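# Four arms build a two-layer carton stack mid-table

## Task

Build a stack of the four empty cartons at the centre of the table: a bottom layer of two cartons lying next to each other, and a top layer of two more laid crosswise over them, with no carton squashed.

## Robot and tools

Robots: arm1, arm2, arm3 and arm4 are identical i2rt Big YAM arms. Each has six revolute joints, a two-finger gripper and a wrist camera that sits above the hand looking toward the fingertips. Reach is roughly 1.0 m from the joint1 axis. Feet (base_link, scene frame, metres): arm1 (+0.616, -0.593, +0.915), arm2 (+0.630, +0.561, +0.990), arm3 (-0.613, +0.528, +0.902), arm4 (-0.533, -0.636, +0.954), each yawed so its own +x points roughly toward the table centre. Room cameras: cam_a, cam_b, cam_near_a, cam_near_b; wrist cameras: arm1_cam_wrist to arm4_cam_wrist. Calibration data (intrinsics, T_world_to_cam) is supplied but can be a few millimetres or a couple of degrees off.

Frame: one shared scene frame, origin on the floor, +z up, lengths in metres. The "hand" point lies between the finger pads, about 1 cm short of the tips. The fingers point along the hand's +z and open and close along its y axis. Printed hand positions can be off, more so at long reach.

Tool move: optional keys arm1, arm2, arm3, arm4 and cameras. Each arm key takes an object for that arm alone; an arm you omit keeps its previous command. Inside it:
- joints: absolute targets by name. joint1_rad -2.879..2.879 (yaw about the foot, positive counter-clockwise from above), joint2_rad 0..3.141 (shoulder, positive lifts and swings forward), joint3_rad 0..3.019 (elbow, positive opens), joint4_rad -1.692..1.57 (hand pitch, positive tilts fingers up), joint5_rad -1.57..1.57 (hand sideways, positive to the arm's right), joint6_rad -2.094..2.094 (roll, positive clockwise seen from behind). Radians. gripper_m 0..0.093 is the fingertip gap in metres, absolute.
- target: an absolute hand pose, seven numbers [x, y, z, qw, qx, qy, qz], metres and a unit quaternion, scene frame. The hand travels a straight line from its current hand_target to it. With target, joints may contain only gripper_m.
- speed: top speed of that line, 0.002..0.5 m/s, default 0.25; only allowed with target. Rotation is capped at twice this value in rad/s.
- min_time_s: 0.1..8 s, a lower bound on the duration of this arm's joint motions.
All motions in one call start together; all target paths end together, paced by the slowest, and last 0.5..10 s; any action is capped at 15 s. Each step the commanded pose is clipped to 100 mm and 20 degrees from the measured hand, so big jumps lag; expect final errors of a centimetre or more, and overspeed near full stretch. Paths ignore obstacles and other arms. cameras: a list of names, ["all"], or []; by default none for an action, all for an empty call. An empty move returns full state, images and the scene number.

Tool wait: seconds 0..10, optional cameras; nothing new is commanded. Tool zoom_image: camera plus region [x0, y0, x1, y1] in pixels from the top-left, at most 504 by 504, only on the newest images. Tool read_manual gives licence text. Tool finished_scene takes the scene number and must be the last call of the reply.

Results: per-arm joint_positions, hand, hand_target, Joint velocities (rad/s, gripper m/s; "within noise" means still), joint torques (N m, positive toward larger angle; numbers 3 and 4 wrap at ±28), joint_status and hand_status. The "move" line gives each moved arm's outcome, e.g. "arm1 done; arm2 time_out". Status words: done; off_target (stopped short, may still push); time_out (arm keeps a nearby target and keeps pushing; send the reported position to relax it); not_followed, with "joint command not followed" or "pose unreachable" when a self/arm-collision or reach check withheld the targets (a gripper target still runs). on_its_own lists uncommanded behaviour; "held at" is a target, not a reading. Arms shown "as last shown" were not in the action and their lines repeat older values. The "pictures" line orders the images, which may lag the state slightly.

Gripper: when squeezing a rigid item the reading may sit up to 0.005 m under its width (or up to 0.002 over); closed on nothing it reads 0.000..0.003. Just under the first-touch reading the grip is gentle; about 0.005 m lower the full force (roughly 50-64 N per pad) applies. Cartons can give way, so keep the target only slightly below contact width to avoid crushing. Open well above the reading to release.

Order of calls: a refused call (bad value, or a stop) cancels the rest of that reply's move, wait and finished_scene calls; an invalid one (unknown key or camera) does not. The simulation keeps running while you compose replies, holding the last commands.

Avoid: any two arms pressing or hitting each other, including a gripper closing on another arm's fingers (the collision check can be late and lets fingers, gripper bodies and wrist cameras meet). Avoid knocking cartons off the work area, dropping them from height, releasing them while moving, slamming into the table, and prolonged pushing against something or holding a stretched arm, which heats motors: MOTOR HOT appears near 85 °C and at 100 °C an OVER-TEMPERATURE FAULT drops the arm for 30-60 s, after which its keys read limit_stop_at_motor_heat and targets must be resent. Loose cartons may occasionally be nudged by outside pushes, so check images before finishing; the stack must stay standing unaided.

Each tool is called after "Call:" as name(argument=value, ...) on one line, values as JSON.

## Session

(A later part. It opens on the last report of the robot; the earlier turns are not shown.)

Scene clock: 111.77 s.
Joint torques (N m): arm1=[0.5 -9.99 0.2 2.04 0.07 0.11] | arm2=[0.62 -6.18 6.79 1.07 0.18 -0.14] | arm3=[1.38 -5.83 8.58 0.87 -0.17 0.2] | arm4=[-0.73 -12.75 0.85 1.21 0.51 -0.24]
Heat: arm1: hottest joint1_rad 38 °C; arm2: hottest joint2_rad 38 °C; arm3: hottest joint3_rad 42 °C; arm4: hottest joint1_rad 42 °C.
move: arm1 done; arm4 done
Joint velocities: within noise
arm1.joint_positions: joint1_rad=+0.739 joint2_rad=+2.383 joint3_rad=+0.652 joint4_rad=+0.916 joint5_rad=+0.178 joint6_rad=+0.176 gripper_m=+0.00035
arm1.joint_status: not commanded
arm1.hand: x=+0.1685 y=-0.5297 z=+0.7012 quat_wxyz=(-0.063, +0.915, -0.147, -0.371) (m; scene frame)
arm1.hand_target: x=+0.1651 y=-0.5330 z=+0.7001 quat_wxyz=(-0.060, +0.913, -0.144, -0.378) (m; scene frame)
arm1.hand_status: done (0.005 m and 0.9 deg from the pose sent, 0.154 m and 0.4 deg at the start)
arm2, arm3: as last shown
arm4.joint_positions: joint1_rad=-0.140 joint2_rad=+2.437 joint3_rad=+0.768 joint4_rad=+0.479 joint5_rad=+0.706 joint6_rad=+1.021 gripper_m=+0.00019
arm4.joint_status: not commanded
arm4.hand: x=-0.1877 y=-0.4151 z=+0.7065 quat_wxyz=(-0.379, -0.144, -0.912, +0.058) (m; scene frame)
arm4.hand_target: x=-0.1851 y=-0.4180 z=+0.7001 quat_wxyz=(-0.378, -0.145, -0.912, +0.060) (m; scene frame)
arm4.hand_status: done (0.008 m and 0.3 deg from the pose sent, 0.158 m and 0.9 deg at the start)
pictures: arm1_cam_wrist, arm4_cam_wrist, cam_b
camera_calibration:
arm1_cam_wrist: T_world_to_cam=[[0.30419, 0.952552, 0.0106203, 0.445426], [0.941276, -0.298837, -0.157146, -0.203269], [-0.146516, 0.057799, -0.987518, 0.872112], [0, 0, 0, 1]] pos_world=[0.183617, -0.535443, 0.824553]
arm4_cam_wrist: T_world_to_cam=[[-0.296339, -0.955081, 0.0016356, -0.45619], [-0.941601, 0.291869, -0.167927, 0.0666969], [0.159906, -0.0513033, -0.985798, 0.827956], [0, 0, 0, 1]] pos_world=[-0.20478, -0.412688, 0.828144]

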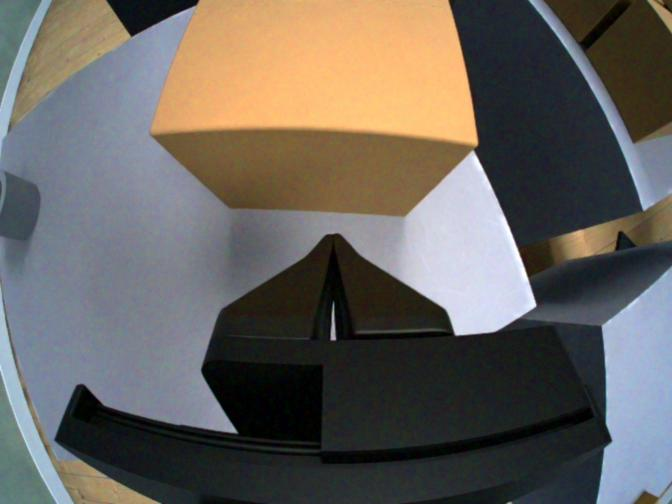

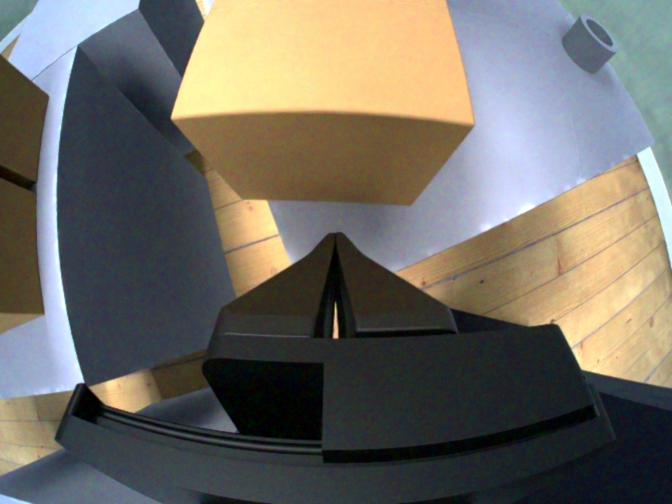

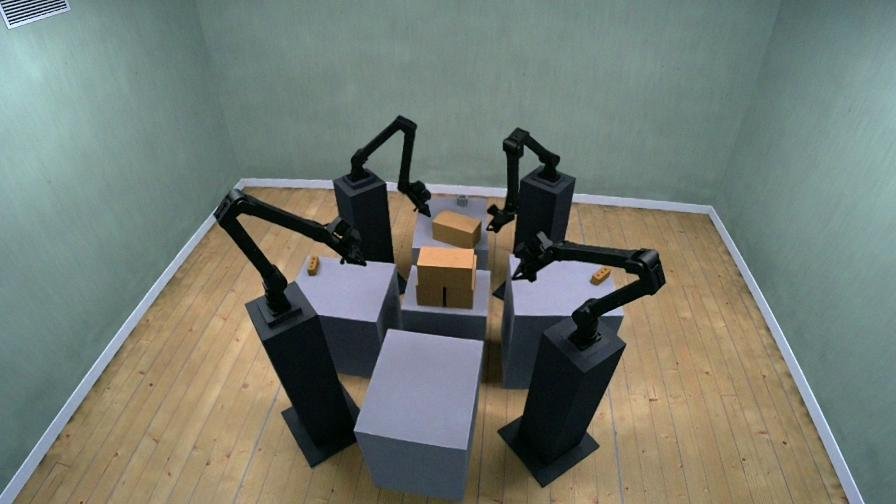

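Call:
move(arm1={"target":[0.138,-0.535,0.70,-0.0599,0.9125,-0.1445,-0.378],"speed":0.1}, arm4={"target":[-0.160,-0.420,0.70,0.378,0.1445,0.9125,-0.0599],"speed":0.1})

Call:
move(arm1={"target":[0.085,-0.516,0.70,-0.0599,0.9125,-0.1445,-0.378],"speed":0.06}, arm4={"target":[-0.109,-0.437,0.70,0.378,0.1445,0.9125,-0.0599],"speed":0.06}, cameras=["arm1_cam_wrist","arm4_cam_wrist","cam_b"])

Scene clock: 114.33 s.
Joint torques (N m): arm1=[1.14 -11.34 0.75 1.02 0.24 0.15] | arm2=[-0.09 -6.65 6.58 1.18 0.19 -0.13] | arm3=[1.44 -5.77 8.59 0.87 -0.17 0.21] | arm4=[-0.91 -13.27 1.02 1.26 0.47 -0.24]
Heat: arm1: hottest joint1_rad 38 °C; arm2: hottest joint2_rad 38 °C; arm3: hottest joint3_rad 42 °C; arm4: hottest joint1_rad 42 °C.
move: arm1 done; arm4 done
Joint velocities: within noise
arm1.joint_positions: joint1_rad=+0.742 joint2_rad=+2.383 joint3_rad=+0.716 joint4_rad=+0.865 joint5_rad=+0.180 joint6_rad=+0.179 gripper_m=+0.00035
arm1.joint_status: not commanded
arm1.hand: x=+0.1416 y=-0.5288 z=+0.7004 quat_wxyz=(-0.062, +0.912, -0.147, -0.378) (m; scene frame)
arm1.hand_target: x=+0.1380 y=-0.5350 z=+0.7001 quat_wxyz=(-0.060, +0.912, -0.144, -0.378) (m; scene frame)
arm1.hand_status: done (0.007 m and 0.4 deg from the pose sent, 0.031 m and 0.9 deg at the start)
arm2, arm3: as last shown
arm4.joint_positions: joint1_rad=-0.194 joint2_rad=+2.437 joint3_rad=+0.803 joint4_rad=+0.487 joint5_rad=+0.685 joint6_rad=+0.954 gripper_m=+0.00019
arm4.joint_status: not commanded
arm4.hand: x=-0.1623 y=-0.4155 z=+0.7068 quat_wxyz=(-0.379, -0.143, -0.912, +0.057) (m; scene frame)
arm4.hand_target: x=-0.1601 y=-0.4200 z=+0.7002 quat_wxyz=(-0.378, -0.145, -0.912, +0.060) (m; scene frame)
arm4.hand_status: done (0.009 m and 0.4 deg from the pose sent, 0.029 m and 0.3 deg at the start)
pictures: none

Scene clock: 116.00 s.
Joint torques (N m): arm1=[-2.2 -12.57 4.52 1.54 0.1 0.03] | arm2=[0.03 -6.53 6.89 1.09 0.17 -0.12] | arm3=[1.44 -5.77 8.59 0.88 -0.17 0.2] | arm4=[-3.72 -13.45 3.97 1.78 0.92 -0.24]
Heat: arm1: hottest joint1_rad 38 °C; arm2: hottest joint2_rad 37 °C; arm3: hottest joint3_rad 42 °C; arm4: hottest joint1_rad 42 °C.
move: arm1 off_target; arm4 off_target
Joint velocities: within noise
arm1.joint_positions: joint1_rad=+0.741 joint2_rad=+2.383 joint3_rad=+0.804 joint4_rad=+0.713 joint5_rad=+0.158 joint6_rad=+0.164 gripper_m=+0.00035
arm1.joint_status: not commanded
arm1.hand: x=+0.1193 y=-0.5306 z=+0.6875 quat_wxyz=(-0.057, +0.926, -0.136, -0.347) (m; scene frame)
arm1.hand_target: x=+0.0868 y=-0.5159 z=+0.7019 quat_wxyz=(-0.060, +0.912, -0.144, -0.378) (m; scene frame)
arm1.hand_status: off_target (0.039 m and 4.0 deg from the pose sent, 0.058 m and 0.4 deg at the start)
arm2, arm3: as last shown
arm4.joint_positions: joint1_rad=-0.278 joint2_rad=+2.438 joint3_rad=+0.827 joint4_rad=+0.509 joint5_rad=+0.615 joint6_rad=+0.815 gripper_m=+0.00019
arm4.joint_status: not commanded
arm4.hand: x=-0.1354 y=-0.4264 z=+0.7039 quat_wxyz=(-0.364, -0.118, -0.922, +0.058) (m; scene frame)
arm4.hand_target: x=-0.1105 y=-0.4378 z=+0.7010 quat_wxyz=(-0.378, -0.144, -0.912, +0.061) (m; scene frame)
arm4.hand_status: off_target (0.029 m and 3.5 deg from the pose sent, 0.058 m and 0.4 deg at the start)
pictures: arm1_cam_wrist, arm4_cam_wrist, cam_b
camera_calibration:
arm1_cam_wrist: T_world_to_cam=[[0.279863, 0.959907, 0.0159627, 0.464474], [0.955267, -0.276778, -0.104204, -0.185785], [-0.095608, 0.0444115, -0.994428, 0.843112], [0, 0, 0, 1]] pos_world=[0.128094, -0.534717, 0.811641]
arm4_cam_wrist: T_world_to_cam=[[-0.250939, -0.967652, 0.0260647, -0.467904], [-0.959723, 0.245188, -0.137167, 0.0747623], [0.126339, -0.0594353, -0.990205, 0.811409], [0, 0, 0, 1]] pos_world=[-0.148177, -0.422873, 0.825912]

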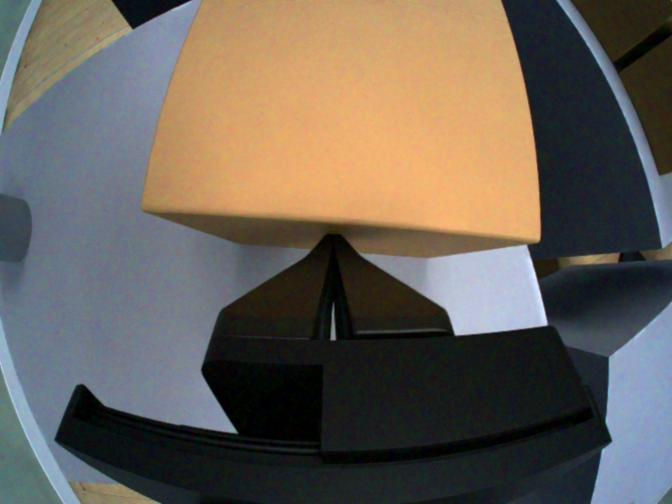

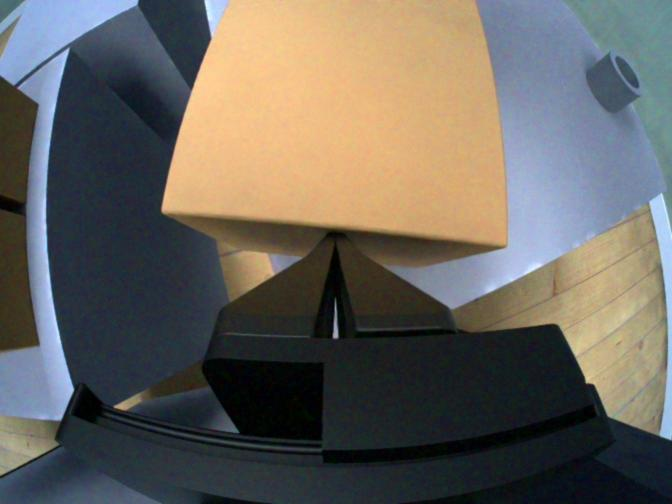

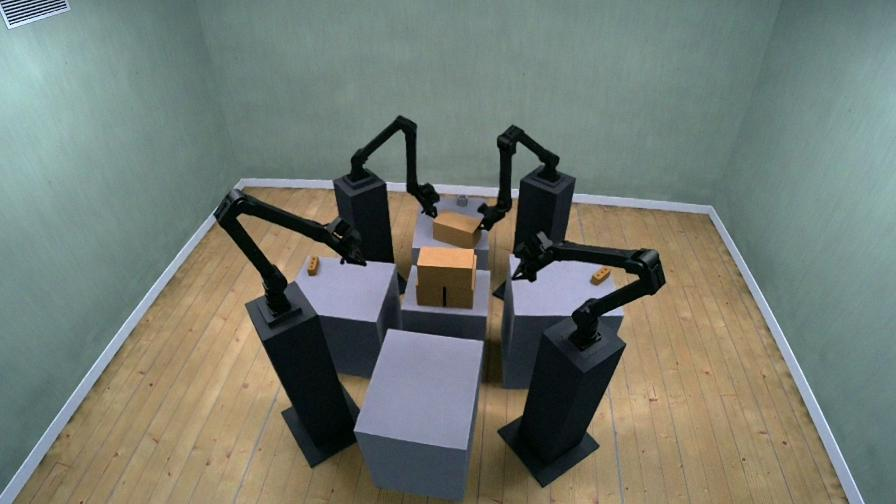

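Call:
move(arm1={"target":[0.079,-0.514,0.80,-0.0599,0.9125,-0.1445,-0.378],"speed":0.06}, arm4={"target":[-0.103,-0.439,0.80,0.378,0.1445,0.9125,-0.0599],"speed":0.06}, cameras=["cam_near_a","cam_b"])

Call:
move(arm1={"target":[0.079,-0.514,0.915,-0.0599,0.9125,-0.1445,-0.378],"speed":0.1}, arm4={"target":[-0.103,-0.439,0.915,0.378,0.1445,0.9125,-0.0599],"speed":0.1}, cameras=["cam_near_a","cam_near_b","cam_b","arm1_cam_wrist","arm4_cam_wrist"])

Scene clock: 119.73 s.
Joint torques (N m): arm1=[-2.37 -16.03 4.74 2.36 0.31 0.03] | arm2=[0.44 -6.59 6.82 0.96 0.22 -0.11] | arm3=[1.38 -5.71 8.57 0.9 -0.17 0.21] | arm4=[-3.43 -16.26 3.21 1.13 1.18 -0.27]
Heat: arm1: hottest joint1_rad 38 °C; arm2: hottest joint2_rad 37 °C; arm3: hottest joint3_rad 42 °C; arm4: hottest joint1_rad 42 °C.
move: arm1 off_target; arm4 off_target
Joint velocities: within noise
arm1.joint_positions: joint1_rad=+0.740 joint2_rad=+2.136 joint3_rad=+0.737 joint4_rad=+0.468 joint5_rad=+0.151 joint6_rad=+0.162 gripper_m=+0.00035
arm1.joint_status: not commanded
arm1.hand: x=+0.1249 y=-0.5317 z=+0.7549 quat_wxyz=(-0.057, +0.938, -0.133, -0.316) (m; scene frame)
arm1.hand_target: x=+0.0820 y=-0.5139 z=+0.8011 quat_wxyz=(-0.061, +0.912, -0.144, -0.378) (m; scene frame)
arm1.hand_status: off_target (0.067 m and 7.7 deg from the pose sent, 0.121 m and 4.0 deg at the start)
arm2, arm3: as last shown
arm4.joint_positions: joint1_rad=-0.292 joint2_rad=+2.179 joint3_rad=+0.749 joint4_rad=+0.335 joint5_rad=+0.601 joint6_rad=+0.801 gripper_m=+0.00019
arm4.joint_status: not commanded
arm4.hand: x=-0.1263 y=-0.4245 z=+0.7852 quat_wxyz=(-0.361, -0.118, -0.923, +0.056) (m; scene frame)
arm4.hand_target: x=-0.1041 y=-0.4393 z=+0.7998 quat_wxyz=(-0.378, -0.145, -0.912, +0.060) (m; scene frame)
arm4.hand_status: off_target (0.031 m and 3.8 deg from the pose sent, 0.102 m and 3.5 deg at the start)
pictures: cam_b, cam_near_a

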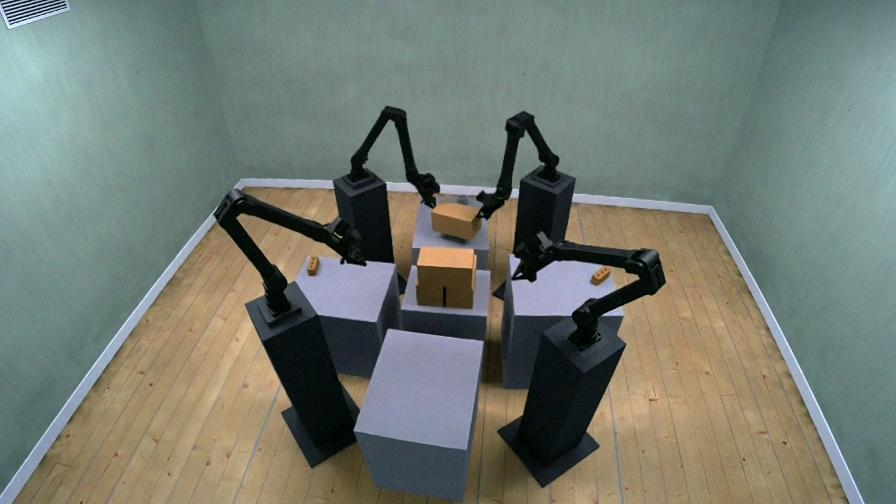

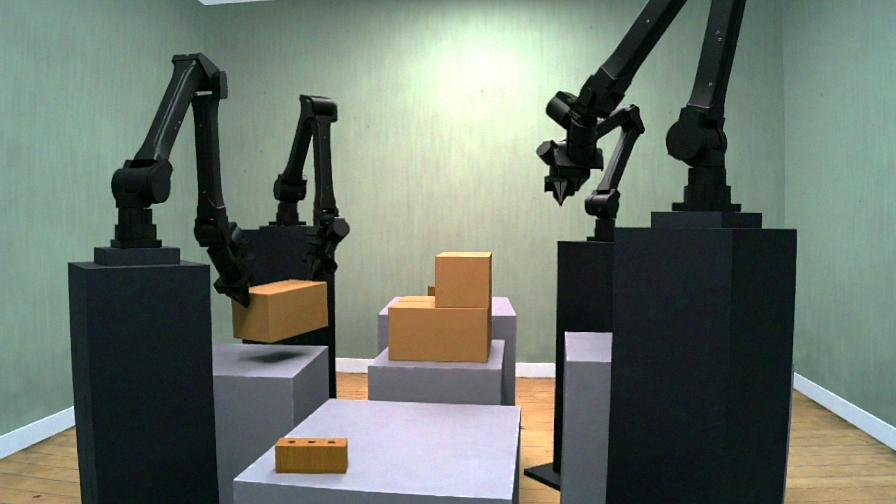

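Scene clock: 121.60 s.
Joint torques (N m): arm1=[-2.32 -14.21 8.12 2.56 0.42 0.04] | arm2=[0.03 -6.42 6.8 1.11 0.22 -0.14] | arm3=[1.44 -5.77 8.59 0.84 -0.17 0.21] | arm4=[-3.31 -13.68 6.41 1.2 1.32 -0.25]
Heat: arm1: hottest joint1_rad 38 °C; arm2: hottest joint2_rad 37 °C; arm3: hottest joint3_rad 42 °C; arm4: hottest joint1_rad 42 °C.
move: arm1 off_target; arm4 off_target
Joint velocities: within noise
arm1.joint_positions: joint1_rad=+0.740 joint2_rad=+1.790 joint3_rad=+0.705 joint4_rad=+0.137 joint5_rad=+0.148 joint6_rad=+0.162 gripper_m=+0.00035
arm1.joint_status: not commanded
arm1.hand: x=+0.1265 y=-0.5322 z=+0.8624 quat_wxyz=(-0.056, +0.940, -0.132, -0.308) (m; scene frame)
arm1.hand_target: x=+0.0835 y=-0.5141 z=+0.9166 quat_wxyz=(-0.061, +0.913, -0.145, -0.378) (m; scene frame)
arm1.hand_status: off_target (0.073 m and 8.7 deg from the pose sent, 0.168 m and 7.8 deg at the start)
arm2, arm3: as last shown
arm4.joint_positions: joint1_rad=-0.292 joint2_rad=+1.809 joint3_rad=+0.709 joint4_rad=+0.016 joint5_rad=+0.597 joint6_rad=+0.801 gripper_m=+0.00019
arm4.joint_status: not commanded
arm4.hand: x=-0.1229 y=-0.4209 z=+0.9039 quat_wxyz=(-0.363, -0.119, -0.923, +0.051) (m; scene frame)
arm4.hand_target: x=-0.1042 y=-0.4391 z=+0.9149 quat_wxyz=(-0.378, -0.144, -0.913, +0.060) (m; scene frame)
arm4.hand_status: off_target (0.029 m and 3.7 deg from the pose sent, 0.133 m and 3.8 deg at the start)
pictures: arm1_cam_wrist, arm4_cam_wrist, cam_b, cam_near_a, cam_near_b
camera_calibration:
arm1_cam_wrist: T_world_to_cam=[[0.271407, 0.962082, 0.0271423, 0.453807], [0.962362, -0.270858, -0.0222457, -0.243287], [-0.0140505, 0.0321583, -0.999384, 1.00513], [0, 0, 0, 1]] pos_world=[0.125087, -0.534819, 0.986781]
arm4_cam_wrist: T_world_to_cam=[[-0.246522, -0.969047, 0.0132329, -0.453069], [-0.960941, 0.242642, -0.133108, 0.10797], [0.125777, -0.0455301, -0.991013, 1.01474], [0, 0, 0, 1]] pos_world=[-0.135569, -0.419042, 1.02598]

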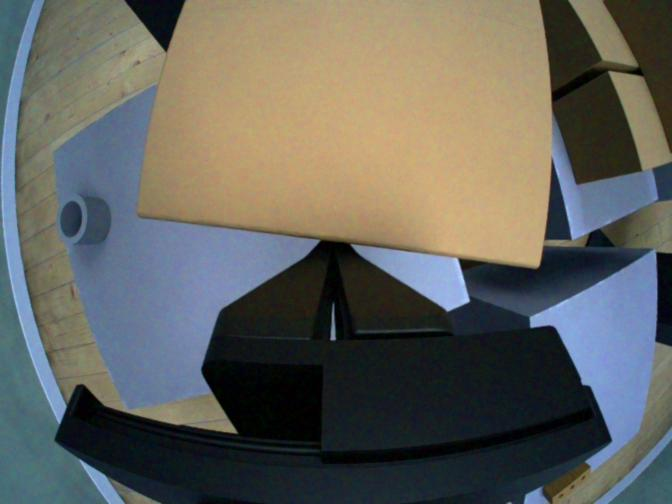

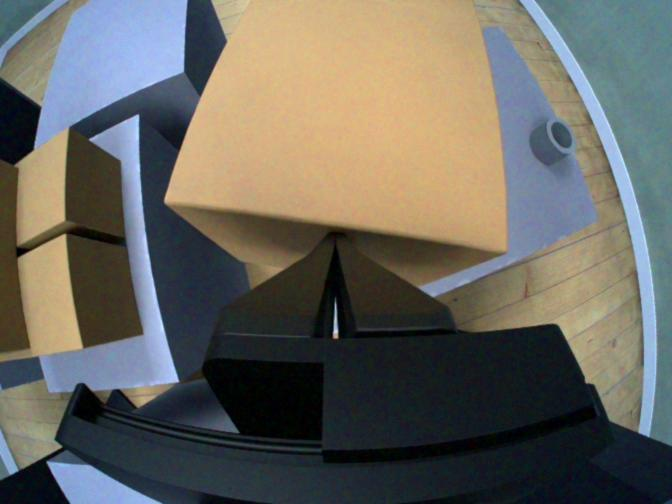

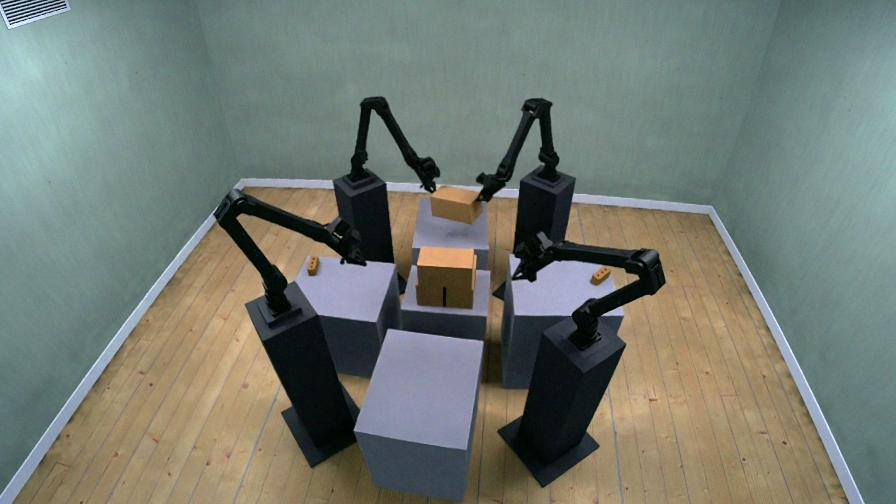

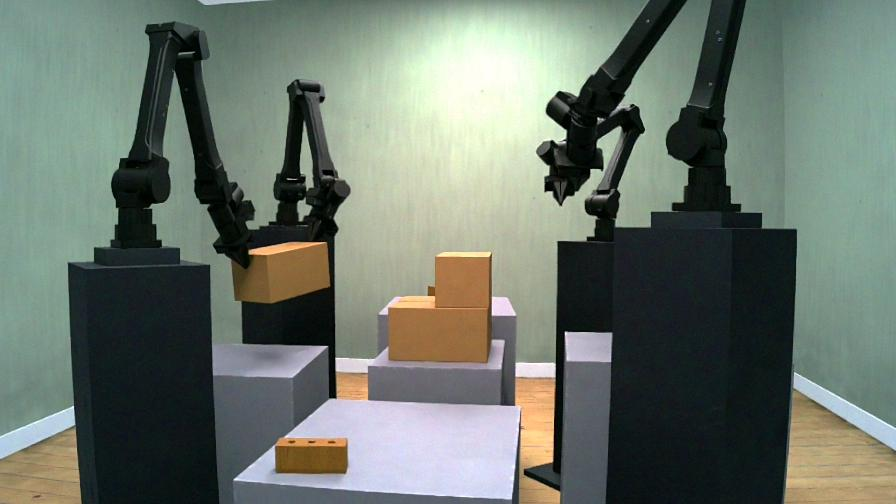

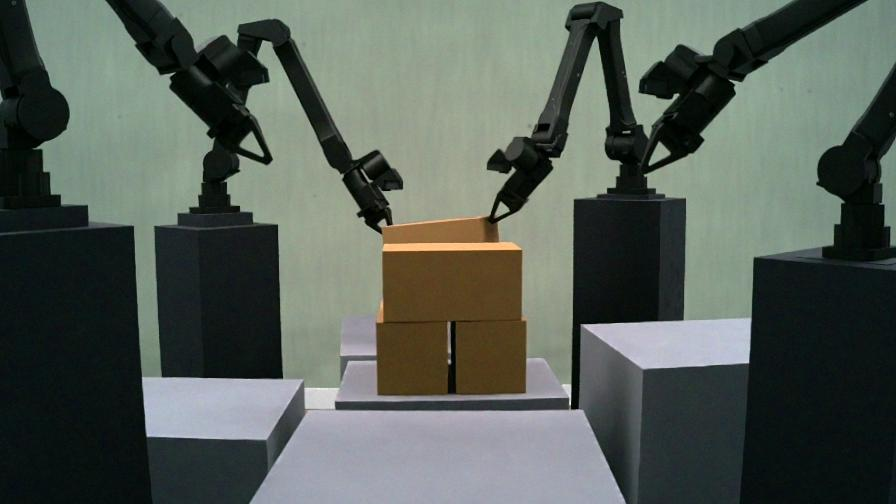

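Call:
move(arm1={"target":[0.100,-0.285,0.945,0,0.9239,0,-0.3827],"speed":0.09}, arm4={"target":[-0.108,-0.295,0.92,0.3827,0,0.9239,0],"speed":0.09}, cameras=["cam_near_a","cam_near_b","cam_b","arm1_cam_wrist","arm4_cam_wrist"])

Scene clock: 126.13 s.
Joint torques (N m): arm1=[0.67 -11.22 11.3 1.5 -0.76 0.02] | arm2=[0.03 -6.83 6.64 1.33 0.22 -0.12] | arm3=[1.44 -5.83 8.59 0.88 -0.17 0.21] | arm4=[-0.62 -13.39 12.63 1.47 0.88 -0.23]
Heat: arm1: hottest joint3_rad 39 °C; arm2: hottest joint2_rad 37 °C; arm3: hottest joint3_rad 42 °C; arm4: hottest joint1_rad 42 °C.
move: arm1 off_target; arm4 off_target
Joint velocities: within noise
arm1.joint_positions: joint1_rad=+0.136 joint2_rad=+1.803 joint3_rad=+0.946 joint4_rad=-0.135 joint5_rad=-0.434 joint6_rad=-0.499 gripper_m=+0.00034
arm1.joint_status: not commanded
arm1.hand: x=+0.1392 y=-0.3049 z=+0.9155 quat_wxyz=(+0.018, +0.938, -0.021, -0.346) (m; scene frame)
arm1.hand_target: x=+0.1035 y=-0.2873 z=+0.9473 quat_wxyz=(+0.000, +0.924, +0.000, -0.383) (m; scene frame)
arm1.hand_status: off_target (0.053 m and 5.5 deg from the pose sent, 0.262 m and 18.7 deg at the start)
arm2, arm3: as last shown
arm4.joint_positions: joint1_rad=-0.134 joint2_rad=+1.866 joint3_rad=+0.812 joint4_rad=-0.016 joint5_rad=+0.549 joint6_rad=+0.686 gripper_m=+0.00019
arm4.joint_status: not commanded
arm4.hand: x=-0.1410 y=-0.3240 z=+0.9005 quat_wxyz=(-0.355, +0.012, -0.935, +0.021) (m; scene frame)
arm4.hand_target: x=-0.1105 y=-0.2973 z=+0.9224 quat_wxyz=(-0.383, +0.000, -0.924, +0.000) (m; scene frame)
arm4.hand_status: off_target (0.048 m and 4.5 deg from the pose sent, 0.128 m and 15.0 deg at the start)
pictures: arm1_cam_wrist, arm4_cam_wrist, cam_b, cam_near_a, cam_near_b
camera_calibration:
arm1_cam_wrist: T_world_to_cam=[[0.0144142, 0.998932, -0.0439052, 0.34234], [0.995486, -0.0184564, -0.0930997, -0.0555578], [-0.0938106, -0.0423651, -0.994688, 1.0352], [0, 0, 0, 1]] pos_world=[0.147486, -0.299143, 1.03956]
arm4_cam_wrist: T_world_to_cam=[[0.0182949, -0.998432, 0.0529095, -0.371485], [-0.99407, -0.0238373, -0.106096, -0.0486751], [0.107191, -0.0506547, -0.992947, 1.01546], [0, 0, 0, 1]] pos_world=[-0.150438, -0.320625, 1.02279]

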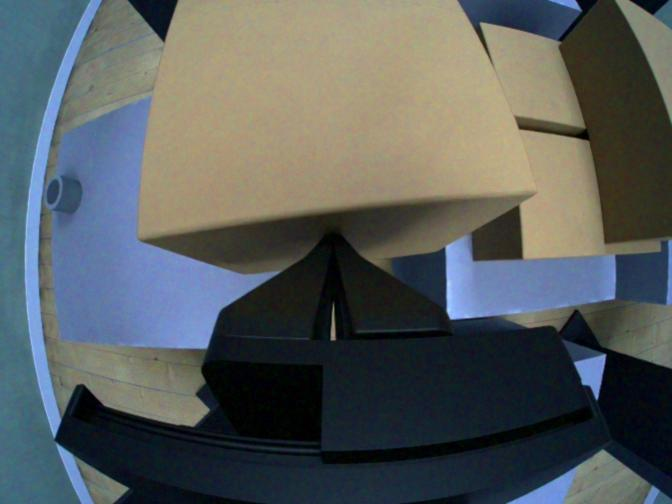

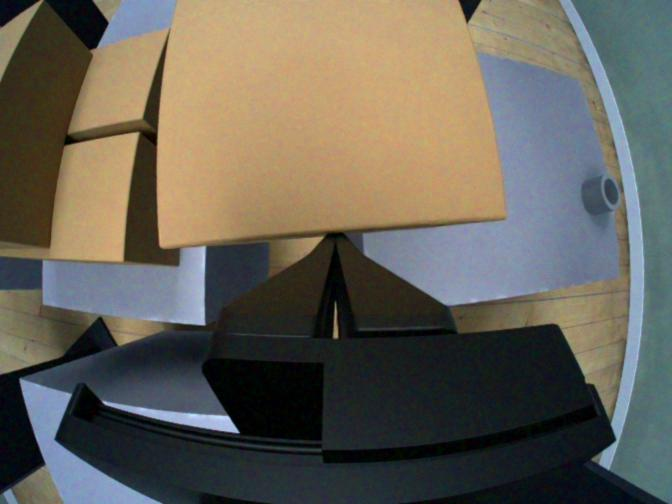

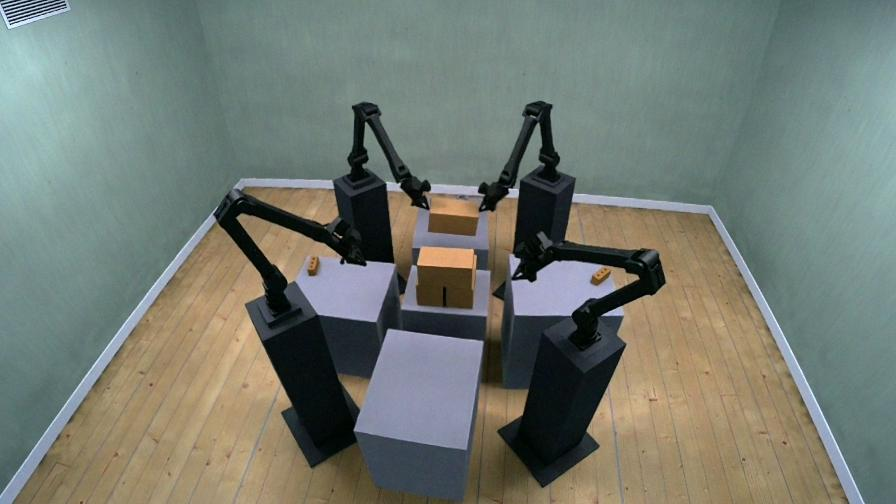

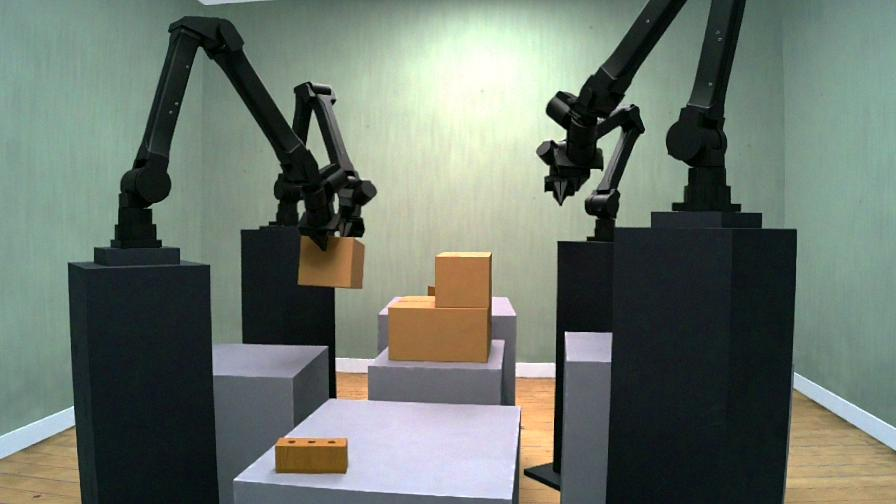

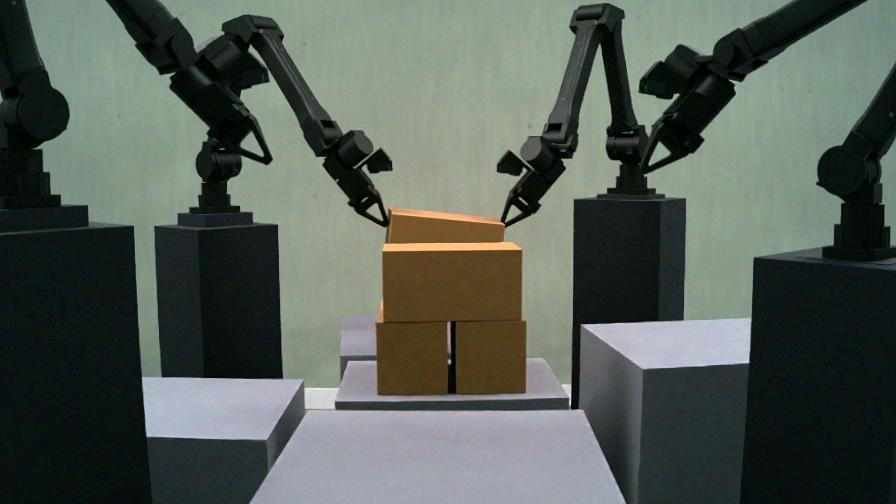

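Call:
move(arm1={"target":[0.109,-0.056,0.925,0,0.9239,0,-0.3827],"speed":0.09}, arm4={"target":[-0.103,-0.069,0.935,0.3827,0,0.9239,0],"speed":0.09}, cameras=["cam_near_a","cam_near_b","cam_b","arm1_cam_wrist","arm4_cam_wrist","cam_a"])

Call:
zoom_image(camera="cam_near_a", region=[300, 150, 660, 430])

Call:
zoom_image(camera="cam_near_b", region=[250, 150, 650, 430])

Call:
zoom_image(camera="cam_a", region=[360, 150, 560, 330])

Scene clock: 134.70 s.
Joint torques (N m): arm1=[1.73 -16.97 12.37 1.22 -1.09 0.02] | arm2=[0.03 -6.65 6.94 1.1 0.2 -0.09] | arm3=[1.32 -5.83 8.58 0.85 -0.17 0.21] | arm4=[-1.73 -18.67 14.5 0.87 1.15 -0.08]
Heat: arm1: hottest joint3_rad 42 °C; arm2: hottest joint2_rad 37 °C; arm3: hottest joint3_rad 42 °C; arm4: hottest joint1_rad 42 °C.
move: arm1 off_target; arm4 off_target
Joint velocities: within noise
arm1.joint_positions: joint1_rad=-0.161 joint2_rad=+2.178 joint3_rad=+1.532 joint4_rad=-0.492 joint5_rad=-0.590 joint6_rad=-0.773 gripper_m=+0.00034
arm1.joint_status: not commanded
arm1.hand: x=+0.1468 y=-0.0774 z=+0.8885 quat_wxyz=(+0.026, +0.936, -0.031, -0.349) (m; scene frame)
arm1.hand_target: x=+0.1121 y=-0.0600 z=+0.9271 quat_wxyz=(+0.000, +0.924, +0.000, -0.383) (m; scene frame)
arm1.hand_status: off_target (0.057 m and 6.2 deg from the pose sent, 0.251 m and 5.4 deg at the start)
arm2.joint_positions: joint1_rad=+0.046 joint2_rad=+1.317 joint3_rad=+0.518 joint4_rad=-0.166 joint5_rad=+0.530 joint6_rad=+0.638 gripper_m=+0.00037
arm2.joint_status: not commanded
arm2.hand: x=+0.2988 y=+0.3439 z=+1.0490 quat_wxyz=(-0.003, -0.923, +0.001, +0.385) (m; scene frame)
arm2.hand_target: x=+0.2999 y=+0.3500 z=+1.0499 quat_wxyz=(+0.000, -0.924, +0.000, +0.383) (m; scene frame)
arm2.hand_status: not commanded
arm3.joint_positions: joint1_rad=+0.145 joint2_rad=+0.984 joint3_rad=+0.565 joint4_rad=-0.524 joint5_rad=-0.499 joint6_rad=-0.589 gripper_m=+0.00059
arm3.joint_status: not commanded
arm3.hand: x=-0.3022 y=+0.3458 z=+1.0465 quat_wxyz=(-0.382, -0.003, -0.924, +0.001) (m; scene frame)
arm3.hand_target: x=-0.3001 y=+0.3500 z=+1.0499 quat_wxyz=(-0.383, +0.000, -0.924, +0.000) (m; scene frame)
arm3.hand_status: not commanded
arm4.joint_positions: joint1_rad=+0.112 joint2_rad=+2.174 joint3_rad=+1.510 joint4_rad=-0.505 joint5_rad=+0.654 joint6_rad=+0.910 gripper_m=+0.00019
arm4.joint_status: not commanded
arm4.hand: x=-0.1322 y=-0.0809 z=+0.9281 quat_wxyz=(-0.368, +0.025, -0.930, +0.008) (m; scene frame)
arm4.hand_target: x=-0.1043 y=-0.0712 z=+0.9359 quat_wxyz=(-0.383, +0.000, -0.924, +0.000) (m; scene frame)
arm4.hand_status: off_target (0.032 m and 3.6 deg from the pose sent, 0.260 m and 4.5 deg at the start)
pictures: arm1_cam_wrist, arm4_cam_wrist, cam_a, cam_b, cam_near_a, cam_near_b
camera_calibration:
arm1_cam_wrist: T_world_to_cam=[[0.0272706, 0.997447, -0.0659968, 0.131373], [0.994521, -0.0337372, -0.0989433, -0.057283], [-0.100917, -0.062937, -0.992902, 1.01657], [0, 0, 0, 1]] pos_world=[0.155976, -0.0689907, 1.01236]
arm4_cam_wrist: T_world_to_cam=[[0.050812, -0.997967, 0.0384634, -0.112656], [-0.989487, -0.0555271, -0.133539, -0.00775918], [0.135403, -0.0312737, -0.990297, 1.0571], [0, 0, 0, 1]] pos_world=[-0.145088, -0.0797983, 1.05014]

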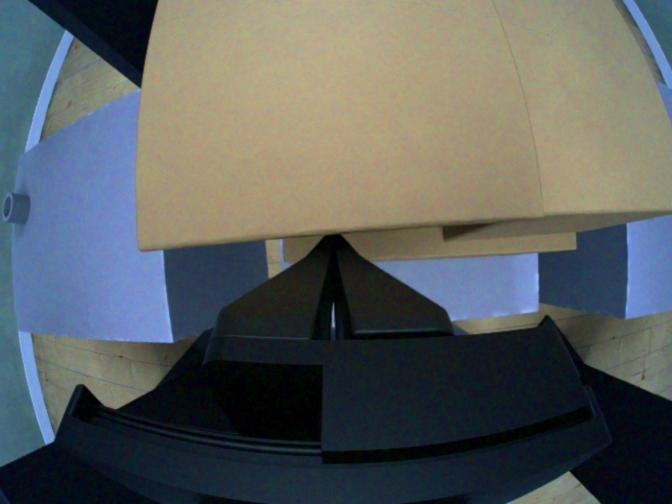

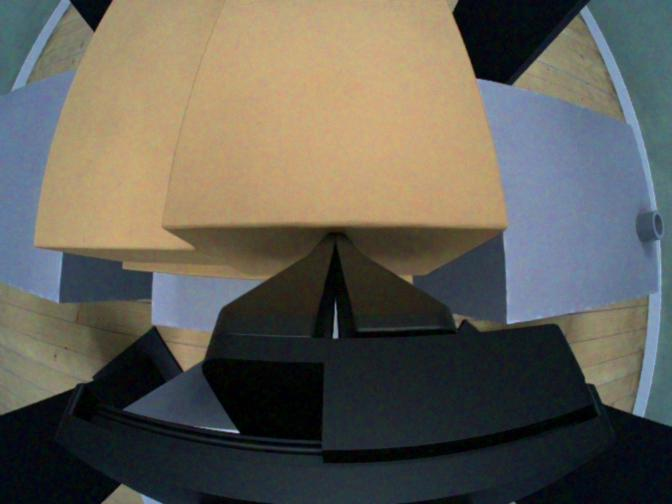

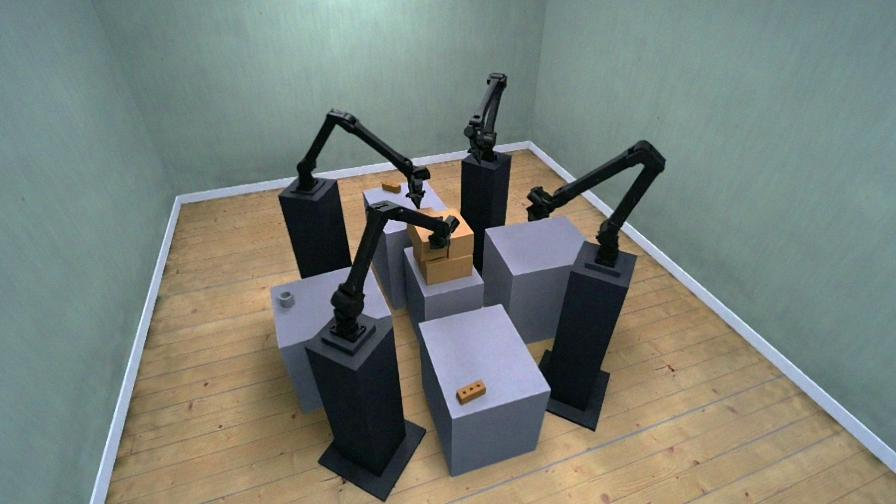

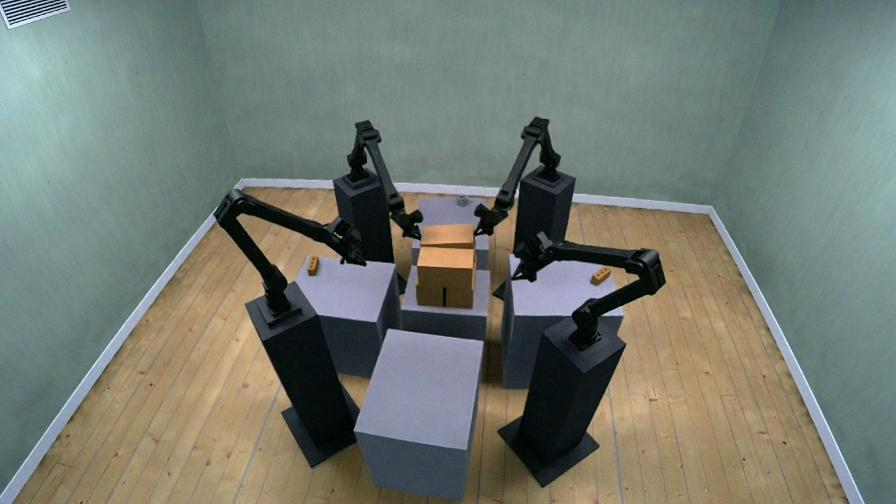

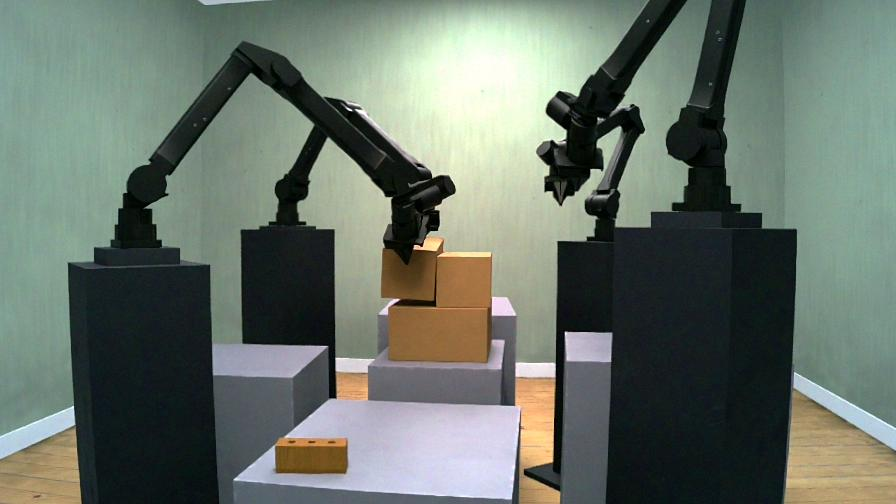

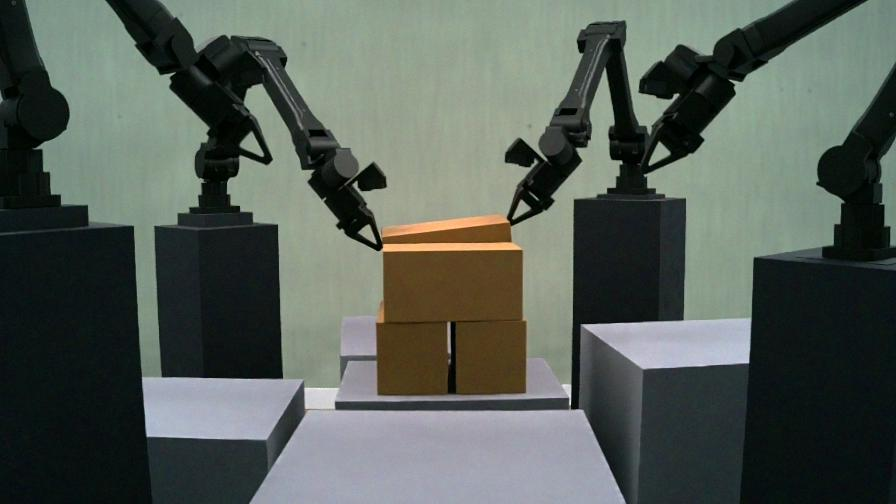

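Scaled by 1.400 from the camera's 896x504 image, which has a finer 1280x720 frame.

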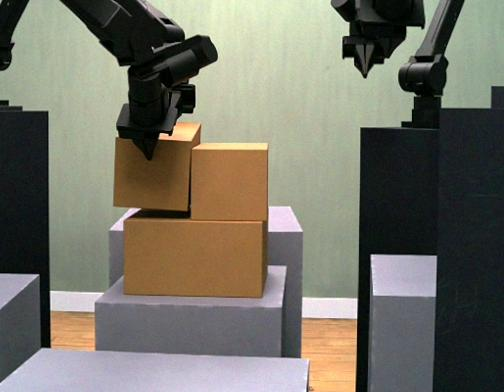

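Scaled by 1.260 from the camera's 896x504 image, which has a finer 1280x720 frame.

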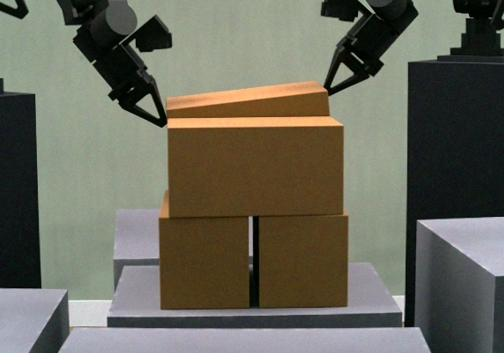

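Scaled by 2.520 from the camera's 896x504 image, which has a finer 1280x720 frame.

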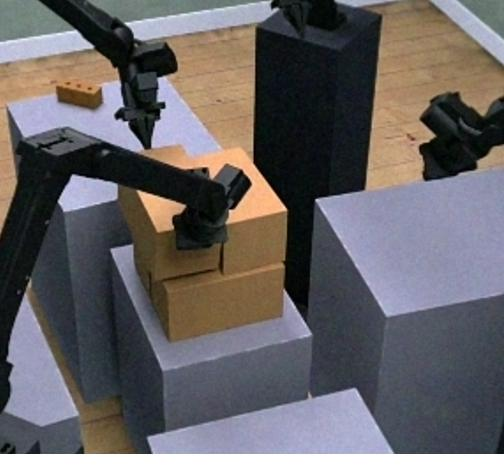

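Call:
move(arm1={"target":[0.103,-0.058,0.900,0,0.9239,0,-0.3827],"speed":0.05}, arm4={"target":[-0.110,-0.071,0.887,0.3827,0,0.9239,0],"speed":0.05}, cameras=["cam_near_a","cam_near_b"])

Call:
zoom_image(camera="cam_near_a", region=[300, 150, 660, 430])

Call:
zoom_image(camera="cam_near_b", region=[250, 150, 650, 430])

Scene clock: 137.60 s.
Joint torques (N m): arm1=[2.61 -16.67 11.78 2.19 -0.91 0.11] | arm2=[0.21 -6.18 6.84 1.02 0.21 -0.08] | arm3=[1.44 -5.89 8.58 0.88 -0.17 0.21] | arm4=[-1.49 -19.72 12.15 1.73 1.15 -0.1]
Heat: arm1: hottest joint3_rad 42 °C; arm2: hottest joint1_rad 36 °C; arm3: hottest joint3_rad 42 °C; arm4: hottest joint1_rad 42 °C.
move: arm1 off_target; arm4 off_target
Joint velocities: within noise
arm1.joint_positions: joint1_rad=-0.161 joint2_rad=+2.211 joint3_rad=+1.534 joint4_rad=-0.471 joint5_rad=-0.591 joint6_rad=-0.773 gripper_m=+0.00034
arm1.joint_status: not commanded
arm1.hand: x=+0.1468 y=-0.0779 z=+0.8695 quat_wxyz=(+0.030, +0.937, -0.032, -0.347) (m; scene frame)
arm1.hand_target: x=+0.1062 y=-0.0624 z=+0.9027 quat_wxyz=(+0.000, +0.924, +0.000, -0.383) (m; scene frame)
arm1.hand_status: off_target (0.057 m and 6.6 deg from the pose sent, 0.049 m and 6.2 deg at the start)
arm2, arm3: as last shown
arm4.joint_positions: joint1_rad=+0.116 joint2_rad=+2.253 joint3_rad=+1.510 joint4_rad=-0.443 joint5_rad=+0.658 joint6_rad=+0.921 gripper_m=+0.00019
arm4.joint_status: not commanded
arm4.hand: x=-0.1354 y=-0.0810 z=+0.8824 quat_wxyz=(-0.366, +0.025, -0.930, +0.013) (m; scene frame)
arm4.hand_target: x=-0.1109 y=-0.0726 z=+0.8878 quat_wxyz=(-0.383, +0.000, -0.924, +0.000) (m; scene frame)
arm4.hand_status: off_target (0.028 m and 3.8 deg from the pose sent, 0.048 m and 3.5 deg at the start)
pictures: cam_near_a, cam_near_b

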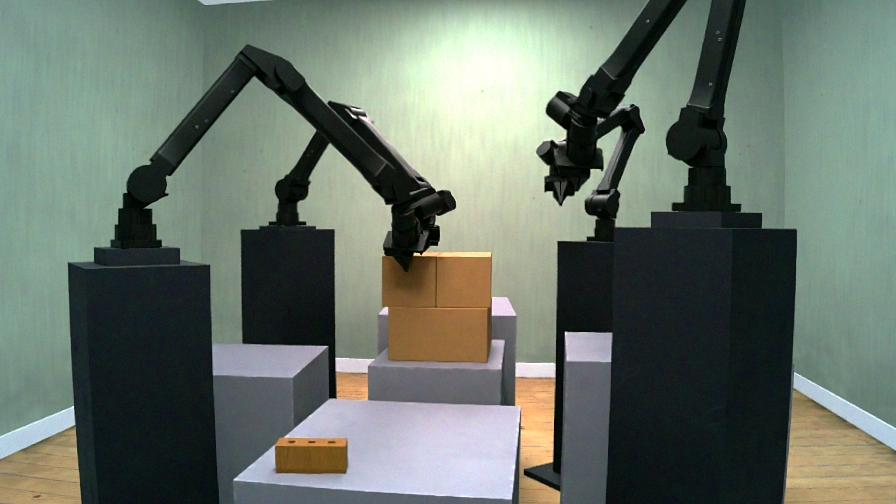

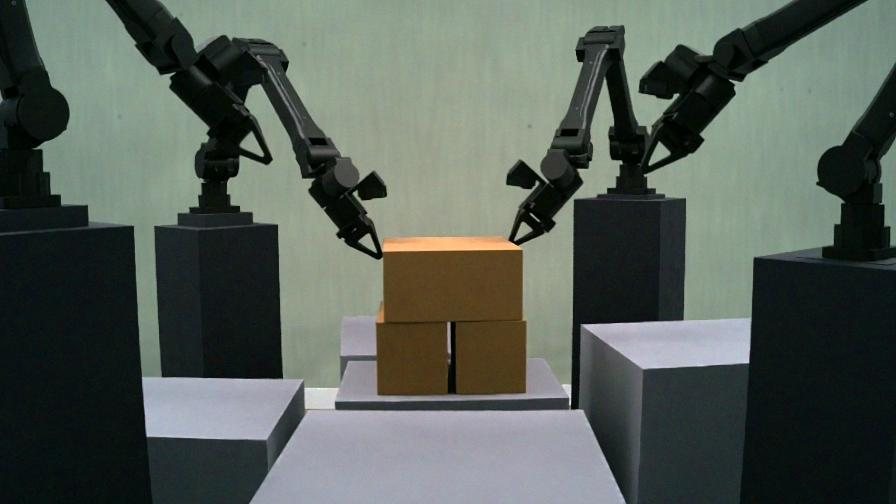

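Scaled by 1.400 from the camera's 896x504 image, which has a finer 1280x720 frame.

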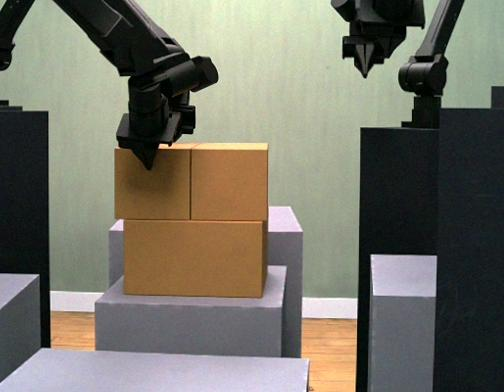

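Scaled by 1.260 from the camera's 896x504 image, which has a finer 1280x720 frame.

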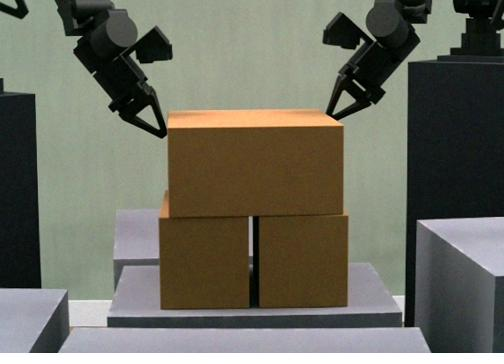

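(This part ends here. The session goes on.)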